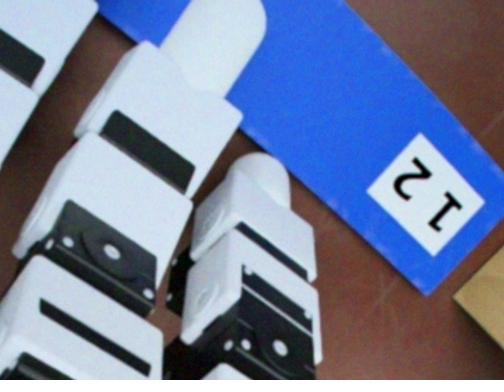

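Request:
move:
  arm4: {"target":[-0.455,-0.425,0.89,0.00757,0.04296,0.98387,0.17348],"speed":0.1}

Request:
move:
  arm4: {"target":[-0.48,-0.435,0.94,0.00757,0.04296,0.98387,0.17348],"speed":0.2,"joints":{"hand_index_mcp":0.98,"hand_index_pip":0.98,"hand_index_dip":0.98,"hand_index_abd":-0.5,"hand_middle_mcp":0.98,"hand_middle_pip":0.98,"hand_middle_dip":0.98,"hand_middle_abd":-0.5,"hand_ring_mcp":0.98,"hand_ring_pip":0.98,"hand_ring_dip":0.98,"hand_ring_abd":-0.5}}
  cameras: ["arm4_cam_wrist"]

Request:
zoom_image:
  camera: "arm4_cam_wrist"
  region: [300, 0, 552, 190]

Scene clock: 1416.77 s.
Joint torques (N m): arm1=[-0.26 2.49 8.53 1.43 0.18 -0.16] | arm2=[1.14 -13.57 6.42 0.76 0.42 0.2] | arm3=[-1.61 -5.42 9.57 2.14 0.09 -0.14] | arm4=[0.44 -18.96 11.75 -0.57 0.56 0.08]
Motor temperatures (°C): arm1=[26 27 36 24 26 26] | arm2=[25 27 36 26 27 25] | arm3=[27 28 38 28 25 25] | arm4=[27 32 40 24 24 25]
Heat: arm1: hottest joint3_rad 36 °C; arm2: hottest joint3_rad 36 °C; arm3: hottest joint3_rad 38 °C; arm4: hottest joint3_rad 40 °C.
move: arm4 off_target
Joint velocities: within noise
arm1, arm2, arm3: as last shown
arm4.joint_positions: joint1_rad=+1.335 joint2_rad=+1.762 joint3_rad=+1.365 joint4_rad=-1.185 joint5_rad=+0.344 joint6_rad=+1.465 hand_index_mcp=+0.756 hand_index_abd=+0.001 hand_index_pip=+0.577 hand_index_dip=+0.697 hand_middle_mcp=+0.851 hand_middle_abd=-0.003 hand_middle_pip=+0.106 hand_middle_dip=+0.303 hand_ring_mcp=+0.851 hand_ring_abd=+0.001 hand_ring_pip=+0.105 hand_ring_dip=+0.303 hand_thumb_cmc=+1.000 hand_thumb_axl=+0.677 hand_thumb_mcp=+0.946 hand_thumb_ipl=+0.498 hand_current_limit=+0.700 hand_speed=-0.600
arm4.joint_status: not commanded
arm4.hand_state: goal,goal,goal,goal,goal,goal,goal,goal,goal,goal,goal,goal,goal,goal,goal,goal
arm4.index_mcp_current_ma: 10
arm4.index_abd_current_ma: 3
arm4.index_pip_current_ma: 4
arm4.index_dip_current_ma: 2
arm4.middle_mcp_current_ma: 4
arm4.middle_abd_current_ma: -10
arm4.middle_pip_current_ma: 23
arm4.middle_dip_current_ma: 12
arm4.ring_mcp_current_ma: 5
arm4.ring_abd_current_ma: 3
arm4.ring_pip_current_ma: 18
arm4.ring_dip_current_ma: 13
arm4.thumb_cmc_current_ma: 0
arm4.thumb_axl_current_ma: -3
arm4.thumb_mcp_current_ma: -23
arm4.thumb_ipl_current_ma: -10
arm4.hand_goal_index_mcp: 0.754
arm4.hand_goal_index_abd: 0.000
arm4.hand_goal_index_pip: 0.576
arm4.hand_goal_index_dip: 0.696
arm4.hand_goal_middle_mcp: 0.850
arm4.hand_goal_middle_abd: 0.000
arm4.hand_goal_middle_pip: 0.100
arm4.hand_goal_middle_dip: 0.300
arm4.hand_goal_ring_mcp: 0.850
arm4.hand_goal_ring_abd: 0.000
arm4.hand_goal_ring_pip: 0.100
arm4.hand_goal_ring_dip: 0.300
arm4.hand_goal_thumb_cmc: 1.000
arm4.hand_goal_thumb_axl: 0.678
arm4.hand_goal_thumb_mcp: 0.950
arm4.hand_goal_thumb_ipl: 0.500
arm4.hand: x=-0.4390 y=-0.4241 z=+0.8700 quat_wxyz=(+0.030, +0.039, +0.984, +0.169) (m; scene frame)
arm4.hand_target: x=-0.4541 y=-0.4252 z=+0.8901 quat_wxyz=(+0.007, +0.043, +0.984, +0.173) (m; scene frame)
arm4.hand_status: off_target (0.026 m and 2.7 deg from the pose sent, 0.043 m and 1.1 deg at the start)
pictures: none

Scene clock: 1417.97 s.
Joint torques (N m): arm1=[-0.26 2.49 8.53 1.43 0.18 -0.15] | arm2=[1.2 -13.51 6.39 0.76 0.43 0.2] | arm3=[-1.79 -5.54 9.58 2.3 0.07 -0.13] | arm4=[0.67 -17.44 12.44 -0.49 0.42 0.09]
Motor temperatures (°C): arm1=[26 27 36 24 26 26] | arm2=[25 27 36 26 27 25] | arm3=[27 28 38 28 25 25] | arm4=[27 32 40 24 24 25]
Heat: arm1: hottest joint3_rad 36 °C; arm2: hottest joint3_rad 36 °C; arm3: hottest joint3_rad 38 °C; arm4: hottest joint3_rad 40 °C.
move: arm4 off_target
Joint velocities: within noise
arm1, arm2, arm3: as last shown
arm4.joint_positions: joint1_rad=+1.358 joint2_rad=+1.762 joint3_rad=+1.533 joint4_rad=-1.339 joint5_rad=+0.346 joint6_rad=+1.493 hand_index_mcp=+0.975 hand_index_abd=-0.493 hand_index_pip=+0.975 hand_index_dip=+0.977 hand_middle_mcp=+0.978 hand_middle_abd=-0.494 hand_middle_pip=+0.975 hand_middle_dip=+0.977 hand_ring_mcp=+0.977 hand_ring_abd=-0.493 hand_ring_pip=+0.974 hand_ring_dip=+0.977 hand_thumb_cmc=+1.000 hand_thumb_axl=+0.677 hand_thumb_mcp=+0.946 hand_thumb_ipl=+0.498 hand_current_limit=+0.700 hand_speed=-0.600
arm4.joint_status: all done
arm4.hand_state: goal,goal,goal,goal,goal,goal,goal,goal,goal,goal,goal,goal,goal,goal,goal,goal
arm4.index_mcp_current_ma: -23
arm4.index_abd_current_ma: 26
arm4.index_pip_current_ma: -21
arm4.index_dip_current_ma: -12
arm4.middle_mcp_current_ma: -10
arm4.middle_abd_current_ma: 23
arm4.middle_pip_current_ma: -21
arm4.middle_dip_current_ma: -11
arm4.ring_mcp_current_ma: -11
arm4.ring_abd_current_ma: 26
arm4.ring_pip_current_ma: -24
arm4.ring_dip_current_ma: -13
arm4.thumb_cmc_current_ma: 0
arm4.thumb_axl_current_ma: -3
arm4.thumb_mcp_current_ma: -23
arm4.thumb_ipl_current_ma: -10
arm4.hand_goal_index_mcp: 0.980
arm4.hand_goal_index_abd: -0.500
arm4.hand_goal_index_pip: 0.980
arm4.hand_goal_index_dip: 0.980
arm4.hand_goal_middle_mcp: 0.980
arm4.hand_goal_middle_abd: -0.500
arm4.hand_goal_middle_pip: 0.980
arm4.hand_goal_middle_dip: 0.980
arm4.hand_goal_ring_mcp: 0.980
arm4.hand_goal_ring_abd: -0.500
arm4.hand_goal_ring_pip: 0.980
arm4.hand_goal_ring_dip: 0.980
arm4.hand_goal_thumb_cmc: 1.000
arm4.hand_goal_thumb_axl: 0.678
arm4.hand_goal_thumb_mcp: 0.950
arm4.hand_goal_thumb_ipl: 0.500
arm4.hand: x=-0.4641 y=-0.4318 z=+0.9309 quat_wxyz=(+0.019, +0.043, +0.984, +0.172) (m; scene frame)
arm4.hand_target: x=-0.4793 y=-0.4352 z=+0.9399 quat_wxyz=(+0.007, +0.043, +0.984, +0.174) (m; scene frame)
arm4.hand_status: off_target (0.019 m and 1.3 deg from the pose sent, 0.082 m and 2.7 deg at the start)
pictures: arm4_cam_wrist
camera_calibration:
arm4_cam_wrist: T_world_to_cam=[[0.835719, 0.518973, 0.179557, 0.48455], [0.321839, -0.727793, 0.605588, -0.791327], [0.444965, -0.448313, -0.775256, 0.852298], [0, 0, 0, 1]] pos_world=[-0.52951, -0.445294, 1.05296]

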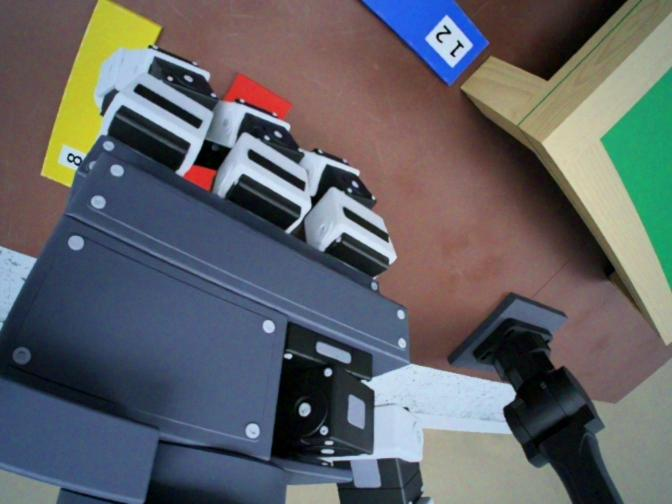

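Scaled by 2.000 from the camera's 672x504 image, which has a finer 960x720 frame.

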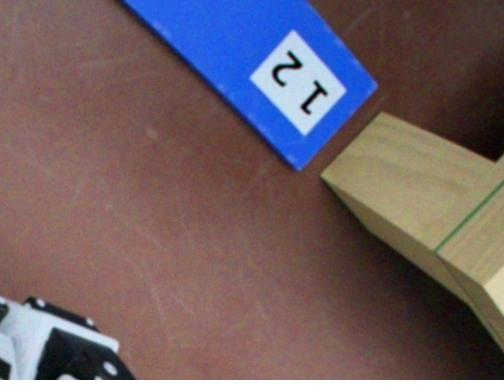

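Request:
move:
  arm3: {"joints":{"joint1_rad":1.28,"joint2_rad":1.2,"joint3_rad":0.8,"joint4_rad":0.6,"joint5_rad":0.3,"joint6_rad":0},"min_time_s":1.5}

Request:
move:
  arm3: {"joints":{"joint1_rad":1.2,"joint2_rad":1.5,"joint3_rad":0.55,"joint4_rad":1.0,"joint5_rad":1.35,"joint6_rad":0},"min_time_s":2}
  cameras: ["cam_high"]

Request:
zoom_image:
  camera: "cam_high"
  region: [230, 60, 530, 360]

Scene clock: 1456.37 s.
Joint torques (N m): arm1=[-0.26 2.49 8.51 1.43 0.18 -0.16] | arm2=[1.32 -13.57 6.45 0.77 0.43 0.2] | arm3=[-1.49 -7.65 8.96 2.17 0.07 -0.12] | arm4=[0.67 -17.38 12.44 -0.51 0.42 0.09]
Motor temperatures (°C): arm1=[26 27 36 24 26 26] | arm2=[25 27 36 26 27 25] | arm3=[27 28 38 28 25 25] | arm4=[27 31 42 24 24 25]
Heat: arm1: hottest joint3_rad 36 °C; arm2: hottest joint3_rad 36 °C; arm3: hottest joint3_rad 38 °C; arm4: hottest joint3_rad 42 °C.
move: arm3 done
Joint velocities: within noise
arm1.joint_positions: joint1_rad=-1.887 joint2_rad=+0.645 joint3_rad=+1.412 joint4_rad=-1.335 joint5_rad=-0.004 joint6_rad=+1.113 hand_index_mcp=+0.978 hand_index_abd=-0.495 hand_index_pip=+0.978 hand_index_dip=+0.977 hand_middle_mcp=+0.978 hand_middle_abd=-0.494 hand_middle_pip=+0.978 hand_middle_dip=+0.977 hand_ring_mcp=+0.978 hand_ring_abd=-0.494 hand_ring_pip=+0.978 hand_ring_dip=+0.978 hand_thumb_cmc=+1.000 hand_thumb_axl=+0.677 hand_thumb_mcp=+0.948 hand_thumb_ipl=+0.498 hand_current_limit=+0.400 hand_speed=-0.600
arm1.joint_status: not commanded
arm1.hand_state: goal,goal,goal,goal,goal,goal,goal,goal,goal,goal,goal,goal,goal,goal,goal,goal
arm1.index_mcp_current_ma: -7
arm1.index_abd_current_ma: 17
arm1.index_pip_current_ma: -8
arm1.index_dip_current_ma: -12
arm1.middle_mcp_current_ma: -8
arm1.middle_abd_current_ma: 22
arm1.middle_pip_current_ma: -9
arm1.middle_dip_current_ma: -11
arm1.ring_mcp_current_ma: -7
arm1.ring_abd_current_ma: 22
arm1.ring_pip_current_ma: -9
arm1.ring_dip_current_ma: -9
arm1.thumb_cmc_current_ma: -1
arm1.thumb_axl_current_ma: -2
arm1.thumb_mcp_current_ma: -9
arm1.thumb_ipl_current_ma: -8
arm1.hand_goal_index_mcp: 0.980
arm1.hand_goal_index_abd: -0.500
arm1.hand_goal_index_pip: 0.980
arm1.hand_goal_index_dip: 0.980
arm1.hand_goal_middle_mcp: 0.980
arm1.hand_goal_middle_abd: -0.500
arm1.hand_goal_middle_pip: 0.980
arm1.hand_goal_middle_dip: 0.980
arm1.hand_goal_ring_mcp: 0.980
arm1.hand_goal_ring_abd: -0.500
arm1.hand_goal_ring_pip: 0.980
arm1.hand_goal_ring_dip: 0.980
arm1.hand_goal_thumb_cmc: 1.000
arm1.hand_goal_thumb_axl: 0.678
arm1.hand_goal_thumb_mcp: 0.950
arm1.hand_goal_thumb_ipl: 0.500
arm1.hand: x=+0.8229 y=+0.1906 z=+1.3090 quat_wxyz=(-0.188, +0.576, +0.658, +0.446) (m; scene frame)
arm1.hand_target: x=+0.8248 y=+0.1848 z=+1.3194 quat_wxyz=(-0.182, +0.575, +0.656, +0.453) (m; scene frame)
arm1.hand_status: not commanded
arm2, arm4: as last shown
arm3.joint_positions: joint1_rad=+1.276 joint2_rad=+1.183 joint3_rad=+0.815 joint4_rad=+0.580 joint5_rad=+0.297 joint6_rad=+0.007 hand_index_mcp=+0.762 hand_index_abd=+0.001 hand_index_pip=+0.580 hand_index_dip=+0.699 hand_middle_mcp=+0.762 hand_middle_abd=+0.001 hand_middle_pip=+0.580 hand_middle_dip=+0.699 hand_ring_mcp=+0.762 hand_ring_abd=+0.001 hand_ring_pip=+0.580 hand_ring_dip=+0.699 hand_thumb_cmc=+0.719 hand_thumb_axl=+0.680 hand_thumb_mcp=-0.665 hand_thumb_ipl=+0.171 hand_current_limit=+0.400 hand_speed=-0.600
arm3.joint_status: all done
arm3.hand_state: goal,goal,goal,goal,goal,goal,goal,goal,goal,goal,goal,goal,goal,goal,blocked,goal
arm3.index_mcp_current_ma: 5
arm3.index_abd_current_ma: 0
arm3.index_pip_current_ma: 1
arm3.index_dip_current_ma: 1
arm3.middle_mcp_current_ma: 4
arm3.middle_abd_current_ma: 0
arm3.middle_pip_current_ma: 1
arm3.middle_dip_current_ma: 1
arm3.ring_mcp_current_ma: 5
arm3.ring_abd_current_ma: 0
arm3.ring_pip_current_ma: 1
arm3.ring_dip_current_ma: 1
arm3.thumb_cmc_current_ma: 2
arm3.thumb_axl_current_ma: 1
arm3.thumb_mcp_current_ma: 65
arm3.thumb_ipl_current_ma: 0
arm3.hand_goal_index_mcp: 0.754
arm3.hand_goal_index_abd: 0.000
arm3.hand_goal_index_pip: 0.576
arm3.hand_goal_index_dip: 0.696
arm3.hand_goal_middle_mcp: 0.754
arm3.hand_goal_middle_abd: 0.000
arm3.hand_goal_middle_pip: 0.576
arm3.hand_goal_middle_dip: 0.696
arm3.hand_goal_ring_mcp: 0.754
arm3.hand_goal_ring_abd: 0.000
arm3.hand_goal_ring_pip: 0.576
arm3.hand_goal_ring_dip: 0.696
arm3.hand_goal_thumb_cmc: 0.714
arm3.hand_goal_thumb_axl: 0.678
arm3.hand_goal_thumb_mcp: -0.700
arm3.hand_goal_thumb_ipl: 0.170
arm3.hand: x=-0.4343 y=+0.3826 z=+1.3262 quat_wxyz=(+0.202, +0.207, +0.597, +0.749) (m; scene frame)
arm3.hand_target: x=-0.4352 y=+0.3865 z=+1.3141 quat_wxyz=(+0.204, +0.205, +0.602, +0.745) (m; scene frame)
arm3.hand_status: not commanded
pictures: none

Scene clock: 1458.93 s.
Joint torques (N m): arm1=[-0.26 2.49 8.53 1.43 0.18 -0.15] | arm2=[1.08 -13.45 6.39 0.77 0.43 0.2] | arm3=[-3.02 -8.06 5.39 1.28 0.13 -0.13] | arm4=[0.67 -17.38 12.42 -0.51 0.42 0.09]
Motor temperatures (°C): arm1=[26 27 36 24 26 26] | arm2=[25 27 36 26 27 25] | arm3=[27 28 38 28 25 25] | arm4=[27 31 42 24 24 25]
Heat: arm1: hottest joint3_rad 36 °C; arm2: hottest joint3_rad 36 °C; arm3: hottest joint3_rad 38 °C; arm4: hottest joint3_rad 42 °C.
move: arm3 done
Joint velocities: within noise
arm1, arm4: as last shown
arm2.joint_positions: joint1_rad=+1.154 joint2_rad=+1.658 joint3_rad=+1.208 joint4_rad=-1.030 joint5_rad=+0.332 joint6_rad=+1.296 hand_index_mcp=+0.975 hand_index_abd=-0.493 hand_index_pip=+0.975 hand_index_dip=+0.977 hand_middle_mcp=+0.977 hand_middle_abd=-0.494 hand_middle_pip=+0.975 hand_middle_dip=+0.977 hand_ring_mcp=+0.977 hand_ring_abd=-0.493 hand_ring_pip=+0.975 hand_ring_dip=+0.977 hand_thumb_cmc=+1.000 hand_thumb_axl=+0.678 hand_thumb_mcp=+0.947 hand_thumb_ipl=+0.498 hand_current_limit=+0.700 hand_speed=-0.600
arm2.joint_status: not commanded
arm2.hand_state: goal,goal,goal,goal,goal,goal,goal,goal,goal,goal,goal,goal,goal,goal,goal,goal
arm2.index_mcp_current_ma: -15
arm2.index_abd_current_ma: 18
arm2.index_pip_current_ma: -17
arm2.index_dip_current_ma: -9
arm2.middle_mcp_current_ma: -8
arm2.middle_abd_current_ma: 17
arm2.middle_pip_current_ma: -14
arm2.middle_dip_current_ma: -9
arm2.ring_mcp_current_ma: -9
arm2.ring_abd_current_ma: 19
arm2.ring_pip_current_ma: -16
arm2.ring_dip_current_ma: -7
arm2.thumb_cmc_current_ma: 0
arm2.thumb_axl_current_ma: -1
arm2.thumb_mcp_current_ma: -11
arm2.thumb_ipl_current_ma: -7
arm2.hand_goal_index_mcp: 0.980
arm2.hand_goal_index_abd: -0.500
arm2.hand_goal_index_pip: 0.980
arm2.hand_goal_index_dip: 0.980
arm2.hand_goal_middle_mcp: 0.980
arm2.hand_goal_middle_abd: -0.500
arm2.hand_goal_middle_pip: 0.980
arm2.hand_goal_middle_dip: 0.980
arm2.hand_goal_ring_mcp: 0.980
arm2.hand_goal_ring_abd: -0.500
arm2.hand_goal_ring_pip: 0.980
arm2.hand_goal_ring_dip: 0.980
arm2.hand_goal_thumb_cmc: 1.000
arm2.hand_goal_thumb_axl: 0.678
arm2.hand_goal_thumb_mcp: 0.950
arm2.hand_goal_thumb_ipl: 0.500
arm2.hand: x=+0.4040 y=+0.3260 z=+0.9240 quat_wxyz=(+0.172, +0.981, -0.087, -0.012) (m; scene frame)
arm2.hand_target: x=+0.4050 y=+0.3251 z=+0.9200 quat_wxyz=(+0.174, +0.980, -0.092, -0.011) (m; scene frame)
arm2.hand_status: not commanded
arm3.joint_positions: joint1_rad=+1.208 joint2_rad=+1.482 joint3_rad=+0.562 joint4_rad=+0.984 joint5_rad=+1.347 joint6_rad=+0.007 hand_index_mcp=+0.762 hand_index_abd=+0.001 hand_index_pip=+0.580 hand_index_dip=+0.699 hand_middle_mcp=+0.762 hand_middle_abd=+0.001 hand_middle_pip=+0.580 hand_middle_dip=+0.699 hand_ring_mcp=+0.762 hand_ring_abd=+0.001 hand_ring_pip=+0.580 hand_ring_dip=+0.699 hand_thumb_cmc=+0.719 hand_thumb_axl=+0.680 hand_thumb_mcp=-0.665 hand_thumb_ipl=+0.171 hand_current_limit=+0.400 hand_speed=-0.600
arm3.joint_status: all done
arm3.hand_state: goal,goal,goal,goal,goal,goal,goal,goal,goal,goal,goal,goal,goal,goal,blocked,goal
arm3.index_mcp_current_ma: 5
arm3.index_abd_current_ma: 0
arm3.index_pip_current_ma: 1
arm3.index_dip_current_ma: 1
arm3.middle_mcp_current_ma: 4
arm3.middle_abd_current_ma: 0
arm3.middle_pip_current_ma: 1
arm3.middle_dip_current_ma: 1
arm3.ring_mcp_current_ma: 5
arm3.ring_abd_current_ma: 0
arm3.ring_pip_current_ma: 1
arm3.ring_dip_current_ma: 1
arm3.thumb_cmc_current_ma: 2
arm3.thumb_axl_current_ma: 1
arm3.thumb_mcp_current_ma: 65
arm3.thumb_ipl_current_ma: 0
arm3.hand_goal_index_mcp: 0.754
arm3.hand_goal_index_abd: 0.000
arm3.hand_goal_index_pip: 0.576
arm3.hand_goal_index_dip: 0.696
arm3.hand_goal_middle_mcp: 0.754
arm3.hand_goal_middle_abd: 0.000
arm3.hand_goal_middle_pip: 0.576
arm3.hand_goal_middle_dip: 0.696
arm3.hand_goal_ring_mcp: 0.754
arm3.hand_goal_ring_abd: 0.000
arm3.hand_goal_ring_pip: 0.576
arm3.hand_goal_ring_dip: 0.696
arm3.hand_goal_thumb_cmc: 0.714
arm3.hand_goal_thumb_axl: 0.678
arm3.hand_goal_thumb_mcp: -0.700
arm3.hand_goal_thumb_ipl: 0.170
arm3.hand: x=-0.3564 y=+0.2034 z=+1.1250 quat_wxyz=(+0.520, +0.545, +0.442, +0.487) (m; scene frame)
arm3.hand_target: x=-0.3545 y=+0.2001 z=+1.1165 quat_wxyz=(+0.527, +0.544, +0.445, +0.478) (m; scene frame)
arm3.hand_status: not commanded
pictures: cam_high

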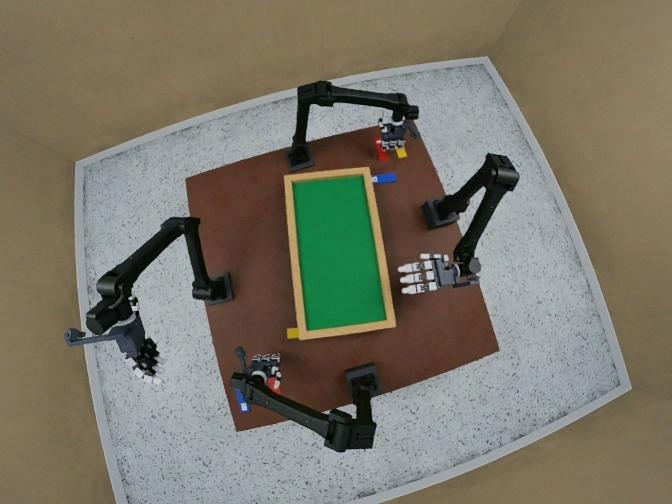

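Scaled by 1.680 from the camera's 672x504 image, which has a finer 960x720 frame.

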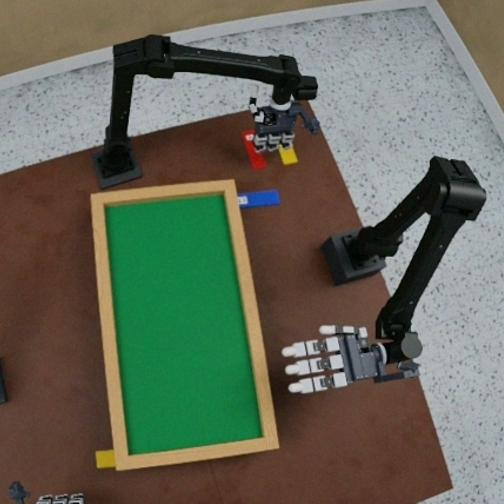

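Request:
move:
  arm3: {"target":[-0.40,0.20,0.96,0.5397,0.5397,0.4569,0.4569],"speed":0.2}

Request:
move:
  arm3: {"target":[-0.395,0.18,0.872,0.5397,0.5397,0.4569,0.4569],"speed":0.15}
  cameras: ["cam_high","arm3_cam_wrist"]

Scene clock: 1470.33 s.
Joint torques (N m): arm1=[-0.26 2.49 8.51 1.43 0.19 -0.15] | arm2=[1.2 -13.57 6.39 0.76 0.43 0.21] | arm3=[-1.32 -9.7 2.36 1.1 0.12 -0.11] | arm4=[0.67 -17.44 12.44 -0.51 0.42 0.09]
Motor temperatures (°C): arm1=[26 27 36 24 26 26] | arm2=[25 27 36 26 27 25] | arm3=[27 28 38 28 25 25] | arm4=[27 31 42 24 24 25]
Heat: arm1: hottest joint3_rad 36 °C; arm2: hottest joint3_rad 36 °C; arm3: hottest joint3_rad 38 °C; arm4: hottest joint3_rad 42 °C.
move: arm3 done
Joint velocities: within noise
arm1, arm2, arm4: as last shown
arm3.joint_positions: joint1_rad=+1.321 joint2_rad=+2.014 joint3_rad=+0.498 joint4_rad=+1.440 joint5_rad=+1.494 joint6_rad=+0.079 hand_index_mcp=+0.763 hand_index_abd=+0.001 hand_index_pip=+0.580 hand_index_dip=+0.699 hand_middle_mcp=+0.762 hand_middle_abd=+0.001 hand_middle_pip=+0.580 hand_middle_dip=+0.699 hand_ring_mcp=+0.763 hand_ring_abd=+0.001 hand_ring_pip=+0.580 hand_ring_dip=+0.699 hand_thumb_cmc=+0.719 hand_thumb_axl=+0.680 hand_thumb_mcp=-0.665 hand_thumb_ipl=+0.171 hand_current_limit=+0.400 hand_speed=-0.600
arm3.joint_status: not commanded
arm3.hand_state: goal,goal,goal,goal,goal,goal,goal,goal,goal,goal,goal,goal,goal,goal,blocked,goal
arm3.index_mcp_current_ma: 5
arm3.index_abd_current_ma: 0
arm3.index_pip_current_ma: 1
arm3.index_dip_current_ma: 1
arm3.middle_mcp_current_ma: 4
arm3.middle_abd_current_ma: 0
arm3.middle_pip_current_ma: 1
arm3.middle_dip_current_ma: 1
arm3.ring_mcp_current_ma: 5
arm3.ring_abd_current_ma: 0
arm3.ring_pip_current_ma: 1
arm3.ring_dip_current_ma: 1
arm3.thumb_cmc_current_ma: 2
arm3.thumb_axl_current_ma: 1
arm3.thumb_mcp_current_ma: 65
arm3.thumb_ipl_current_ma: 0
arm3.hand_goal_index_mcp: 0.754
arm3.hand_goal_index_abd: 0.000
arm3.hand_goal_index_pip: 0.576
arm3.hand_goal_index_dip: 0.696
arm3.hand_goal_middle_mcp: 0.754
arm3.hand_goal_middle_abd: 0.000
arm3.hand_goal_middle_pip: 0.576
arm3.hand_goal_middle_dip: 0.696
arm3.hand_goal_ring_mcp: 0.754
arm3.hand_goal_ring_abd: 0.000
arm3.hand_goal_ring_pip: 0.576
arm3.hand_goal_ring_dip: 0.696
arm3.hand_goal_thumb_cmc: 0.714
arm3.hand_goal_thumb_axl: 0.678
arm3.hand_goal_thumb_mcp: -0.700
arm3.hand_goal_thumb_ipl: 0.170
arm3.hand: x=-0.3993 y=+0.1951 z=+0.9650 quat_wxyz=(+0.539, +0.544, +0.455, +0.455) (m; scene frame)
arm3.hand_target: x=-0.4001 y=+0.1999 z=+0.9601 quat_wxyz=(+0.538, +0.541, +0.458, +0.456) (m; scene frame)
arm3.hand_status: done (0.007 m and 0.5 deg from the pose sent, 0.171 m and 4.5 deg at the start)
pictures: none

Scene clock: 1471.77 s.
Joint torques (N m): arm1=[-0.26 2.49 8.51 1.43 0.18 -0.15] | arm2=[1.2 -13.57 6.39 0.77 0.42 0.2] | arm3=[-2.61 -10.75 -0.1 1.17 0.22 -0.02] | arm4=[0.67 -17.44 12.44 -0.51 0.42 0.09]
Motor temperatures (°C): arm1=[26 27 36 24 26 26] | arm2=[25 27 36 26 27 25] | arm3=[27 28 38 28 25 25] | arm4=[27 31 43 24 24 25]
Heat: arm1: hottest joint3_rad 36 °C; arm2: hottest joint3_rad 36 °C; arm3: hottest joint3_rad 38 °C; arm4: hottest joint3_rad 43 °C.
move: arm3 done
Joint velocities: within noise
arm1, arm2, arm4: as last shown
arm3.joint_positions: joint1_rad=+1.310 joint2_rad=+2.317 joint3_rad=+0.548 joint4_rad=+1.550 joint5_rad=+1.474 joint6_rad=+0.212 hand_index_mcp=+0.763 hand_index_abd=+0.001 hand_index_pip=+0.580 hand_index_dip=+0.699 hand_middle_mcp=+0.762 hand_middle_abd=+0.001 hand_middle_pip=+0.580 hand_middle_dip=+0.699 hand_ring_mcp=+0.763 hand_ring_abd=+0.001 hand_ring_pip=+0.580 hand_ring_dip=+0.699 hand_thumb_cmc=+0.719 hand_thumb_axl=+0.680 hand_thumb_mcp=-0.665 hand_thumb_ipl=+0.171 hand_current_limit=+0.400 hand_speed=-0.600
arm3.joint_status: not commanded
arm3.hand_state: goal,goal,goal,goal,goal,goal,goal,goal,goal,goal,goal,goal,goal,goal,blocked,goal
arm3.index_mcp_current_ma: 5
arm3.index_abd_current_ma: 0
arm3.index_pip_current_ma: 1
arm3.index_dip_current_ma: 1
arm3.middle_mcp_current_ma: 4
arm3.middle_abd_current_ma: 0
arm3.middle_pip_current_ma: 1
arm3.middle_dip_current_ma: 1
arm3.ring_mcp_current_ma: 5
arm3.ring_abd_current_ma: 0
arm3.ring_pip_current_ma: 1
arm3.ring_dip_current_ma: 1
arm3.thumb_cmc_current_ma: 2
arm3.thumb_axl_current_ma: 1
arm3.thumb_mcp_current_ma: 65
arm3.thumb_ipl_current_ma: 0
arm3.hand_goal_index_mcp: 0.754
arm3.hand_goal_index_abd: 0.000
arm3.hand_goal_index_pip: 0.576
arm3.hand_goal_index_dip: 0.696
arm3.hand_goal_middle_mcp: 0.754
arm3.hand_goal_middle_abd: 0.000
arm3.hand_goal_middle_pip: 0.576
arm3.hand_goal_middle_dip: 0.696
arm3.hand_goal_ring_mcp: 0.754
arm3.hand_goal_ring_abd: 0.000
arm3.hand_goal_ring_pip: 0.576
arm3.hand_goal_ring_dip: 0.696
arm3.hand_goal_thumb_cmc: 0.714
arm3.hand_goal_thumb_axl: 0.678
arm3.hand_goal_thumb_mcp: -0.700
arm3.hand_goal_thumb_ipl: 0.170
arm3.hand: x=-0.3977 y=+0.1825 z=+0.8780 quat_wxyz=(+0.535, +0.544, +0.463, +0.452) (m; scene frame)
arm3.hand_target: x=-0.3951 y=+0.1801 z=+0.8721 quat_wxyz=(+0.535, +0.546, +0.460, +0.451) (m; scene frame)
arm3.hand_status: done (0.007 m and 1.2 deg from the pose sent, 0.094 m and 0.5 deg at the start; a joint's target at an end of its range on 18 of 43 steps)
pictures: arm3_cam_wrist, cam_high
camera_calibration:
arm3_cam_wrist: T_world_to_cam=[[-0.100472, -0.770191, 0.62985, -0.41714], [-0.871523, -0.237251, -0.429138, 0.00595332], [0.47995, -0.592045, -0.647403, 0.98972], [0, 0, 0, 1]] pos_world=[-0.511739, 0.266093, 0.906038]

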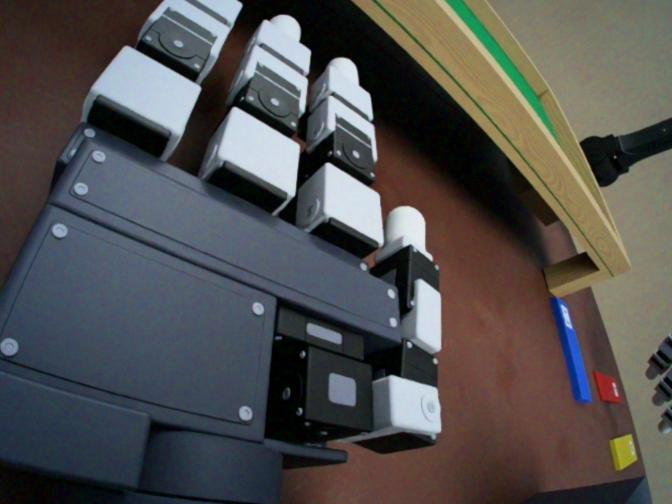

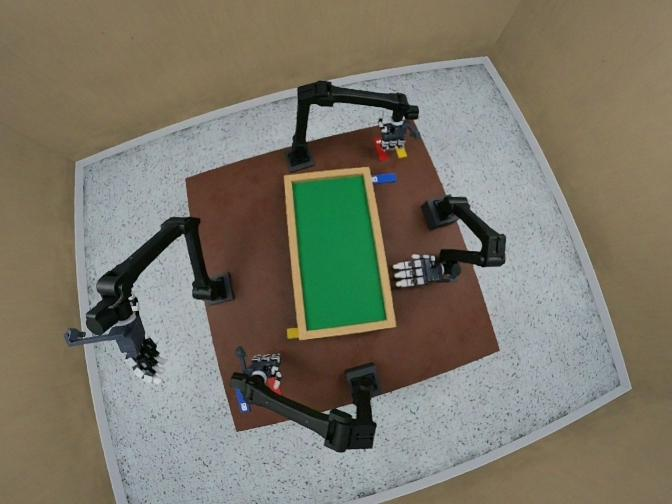

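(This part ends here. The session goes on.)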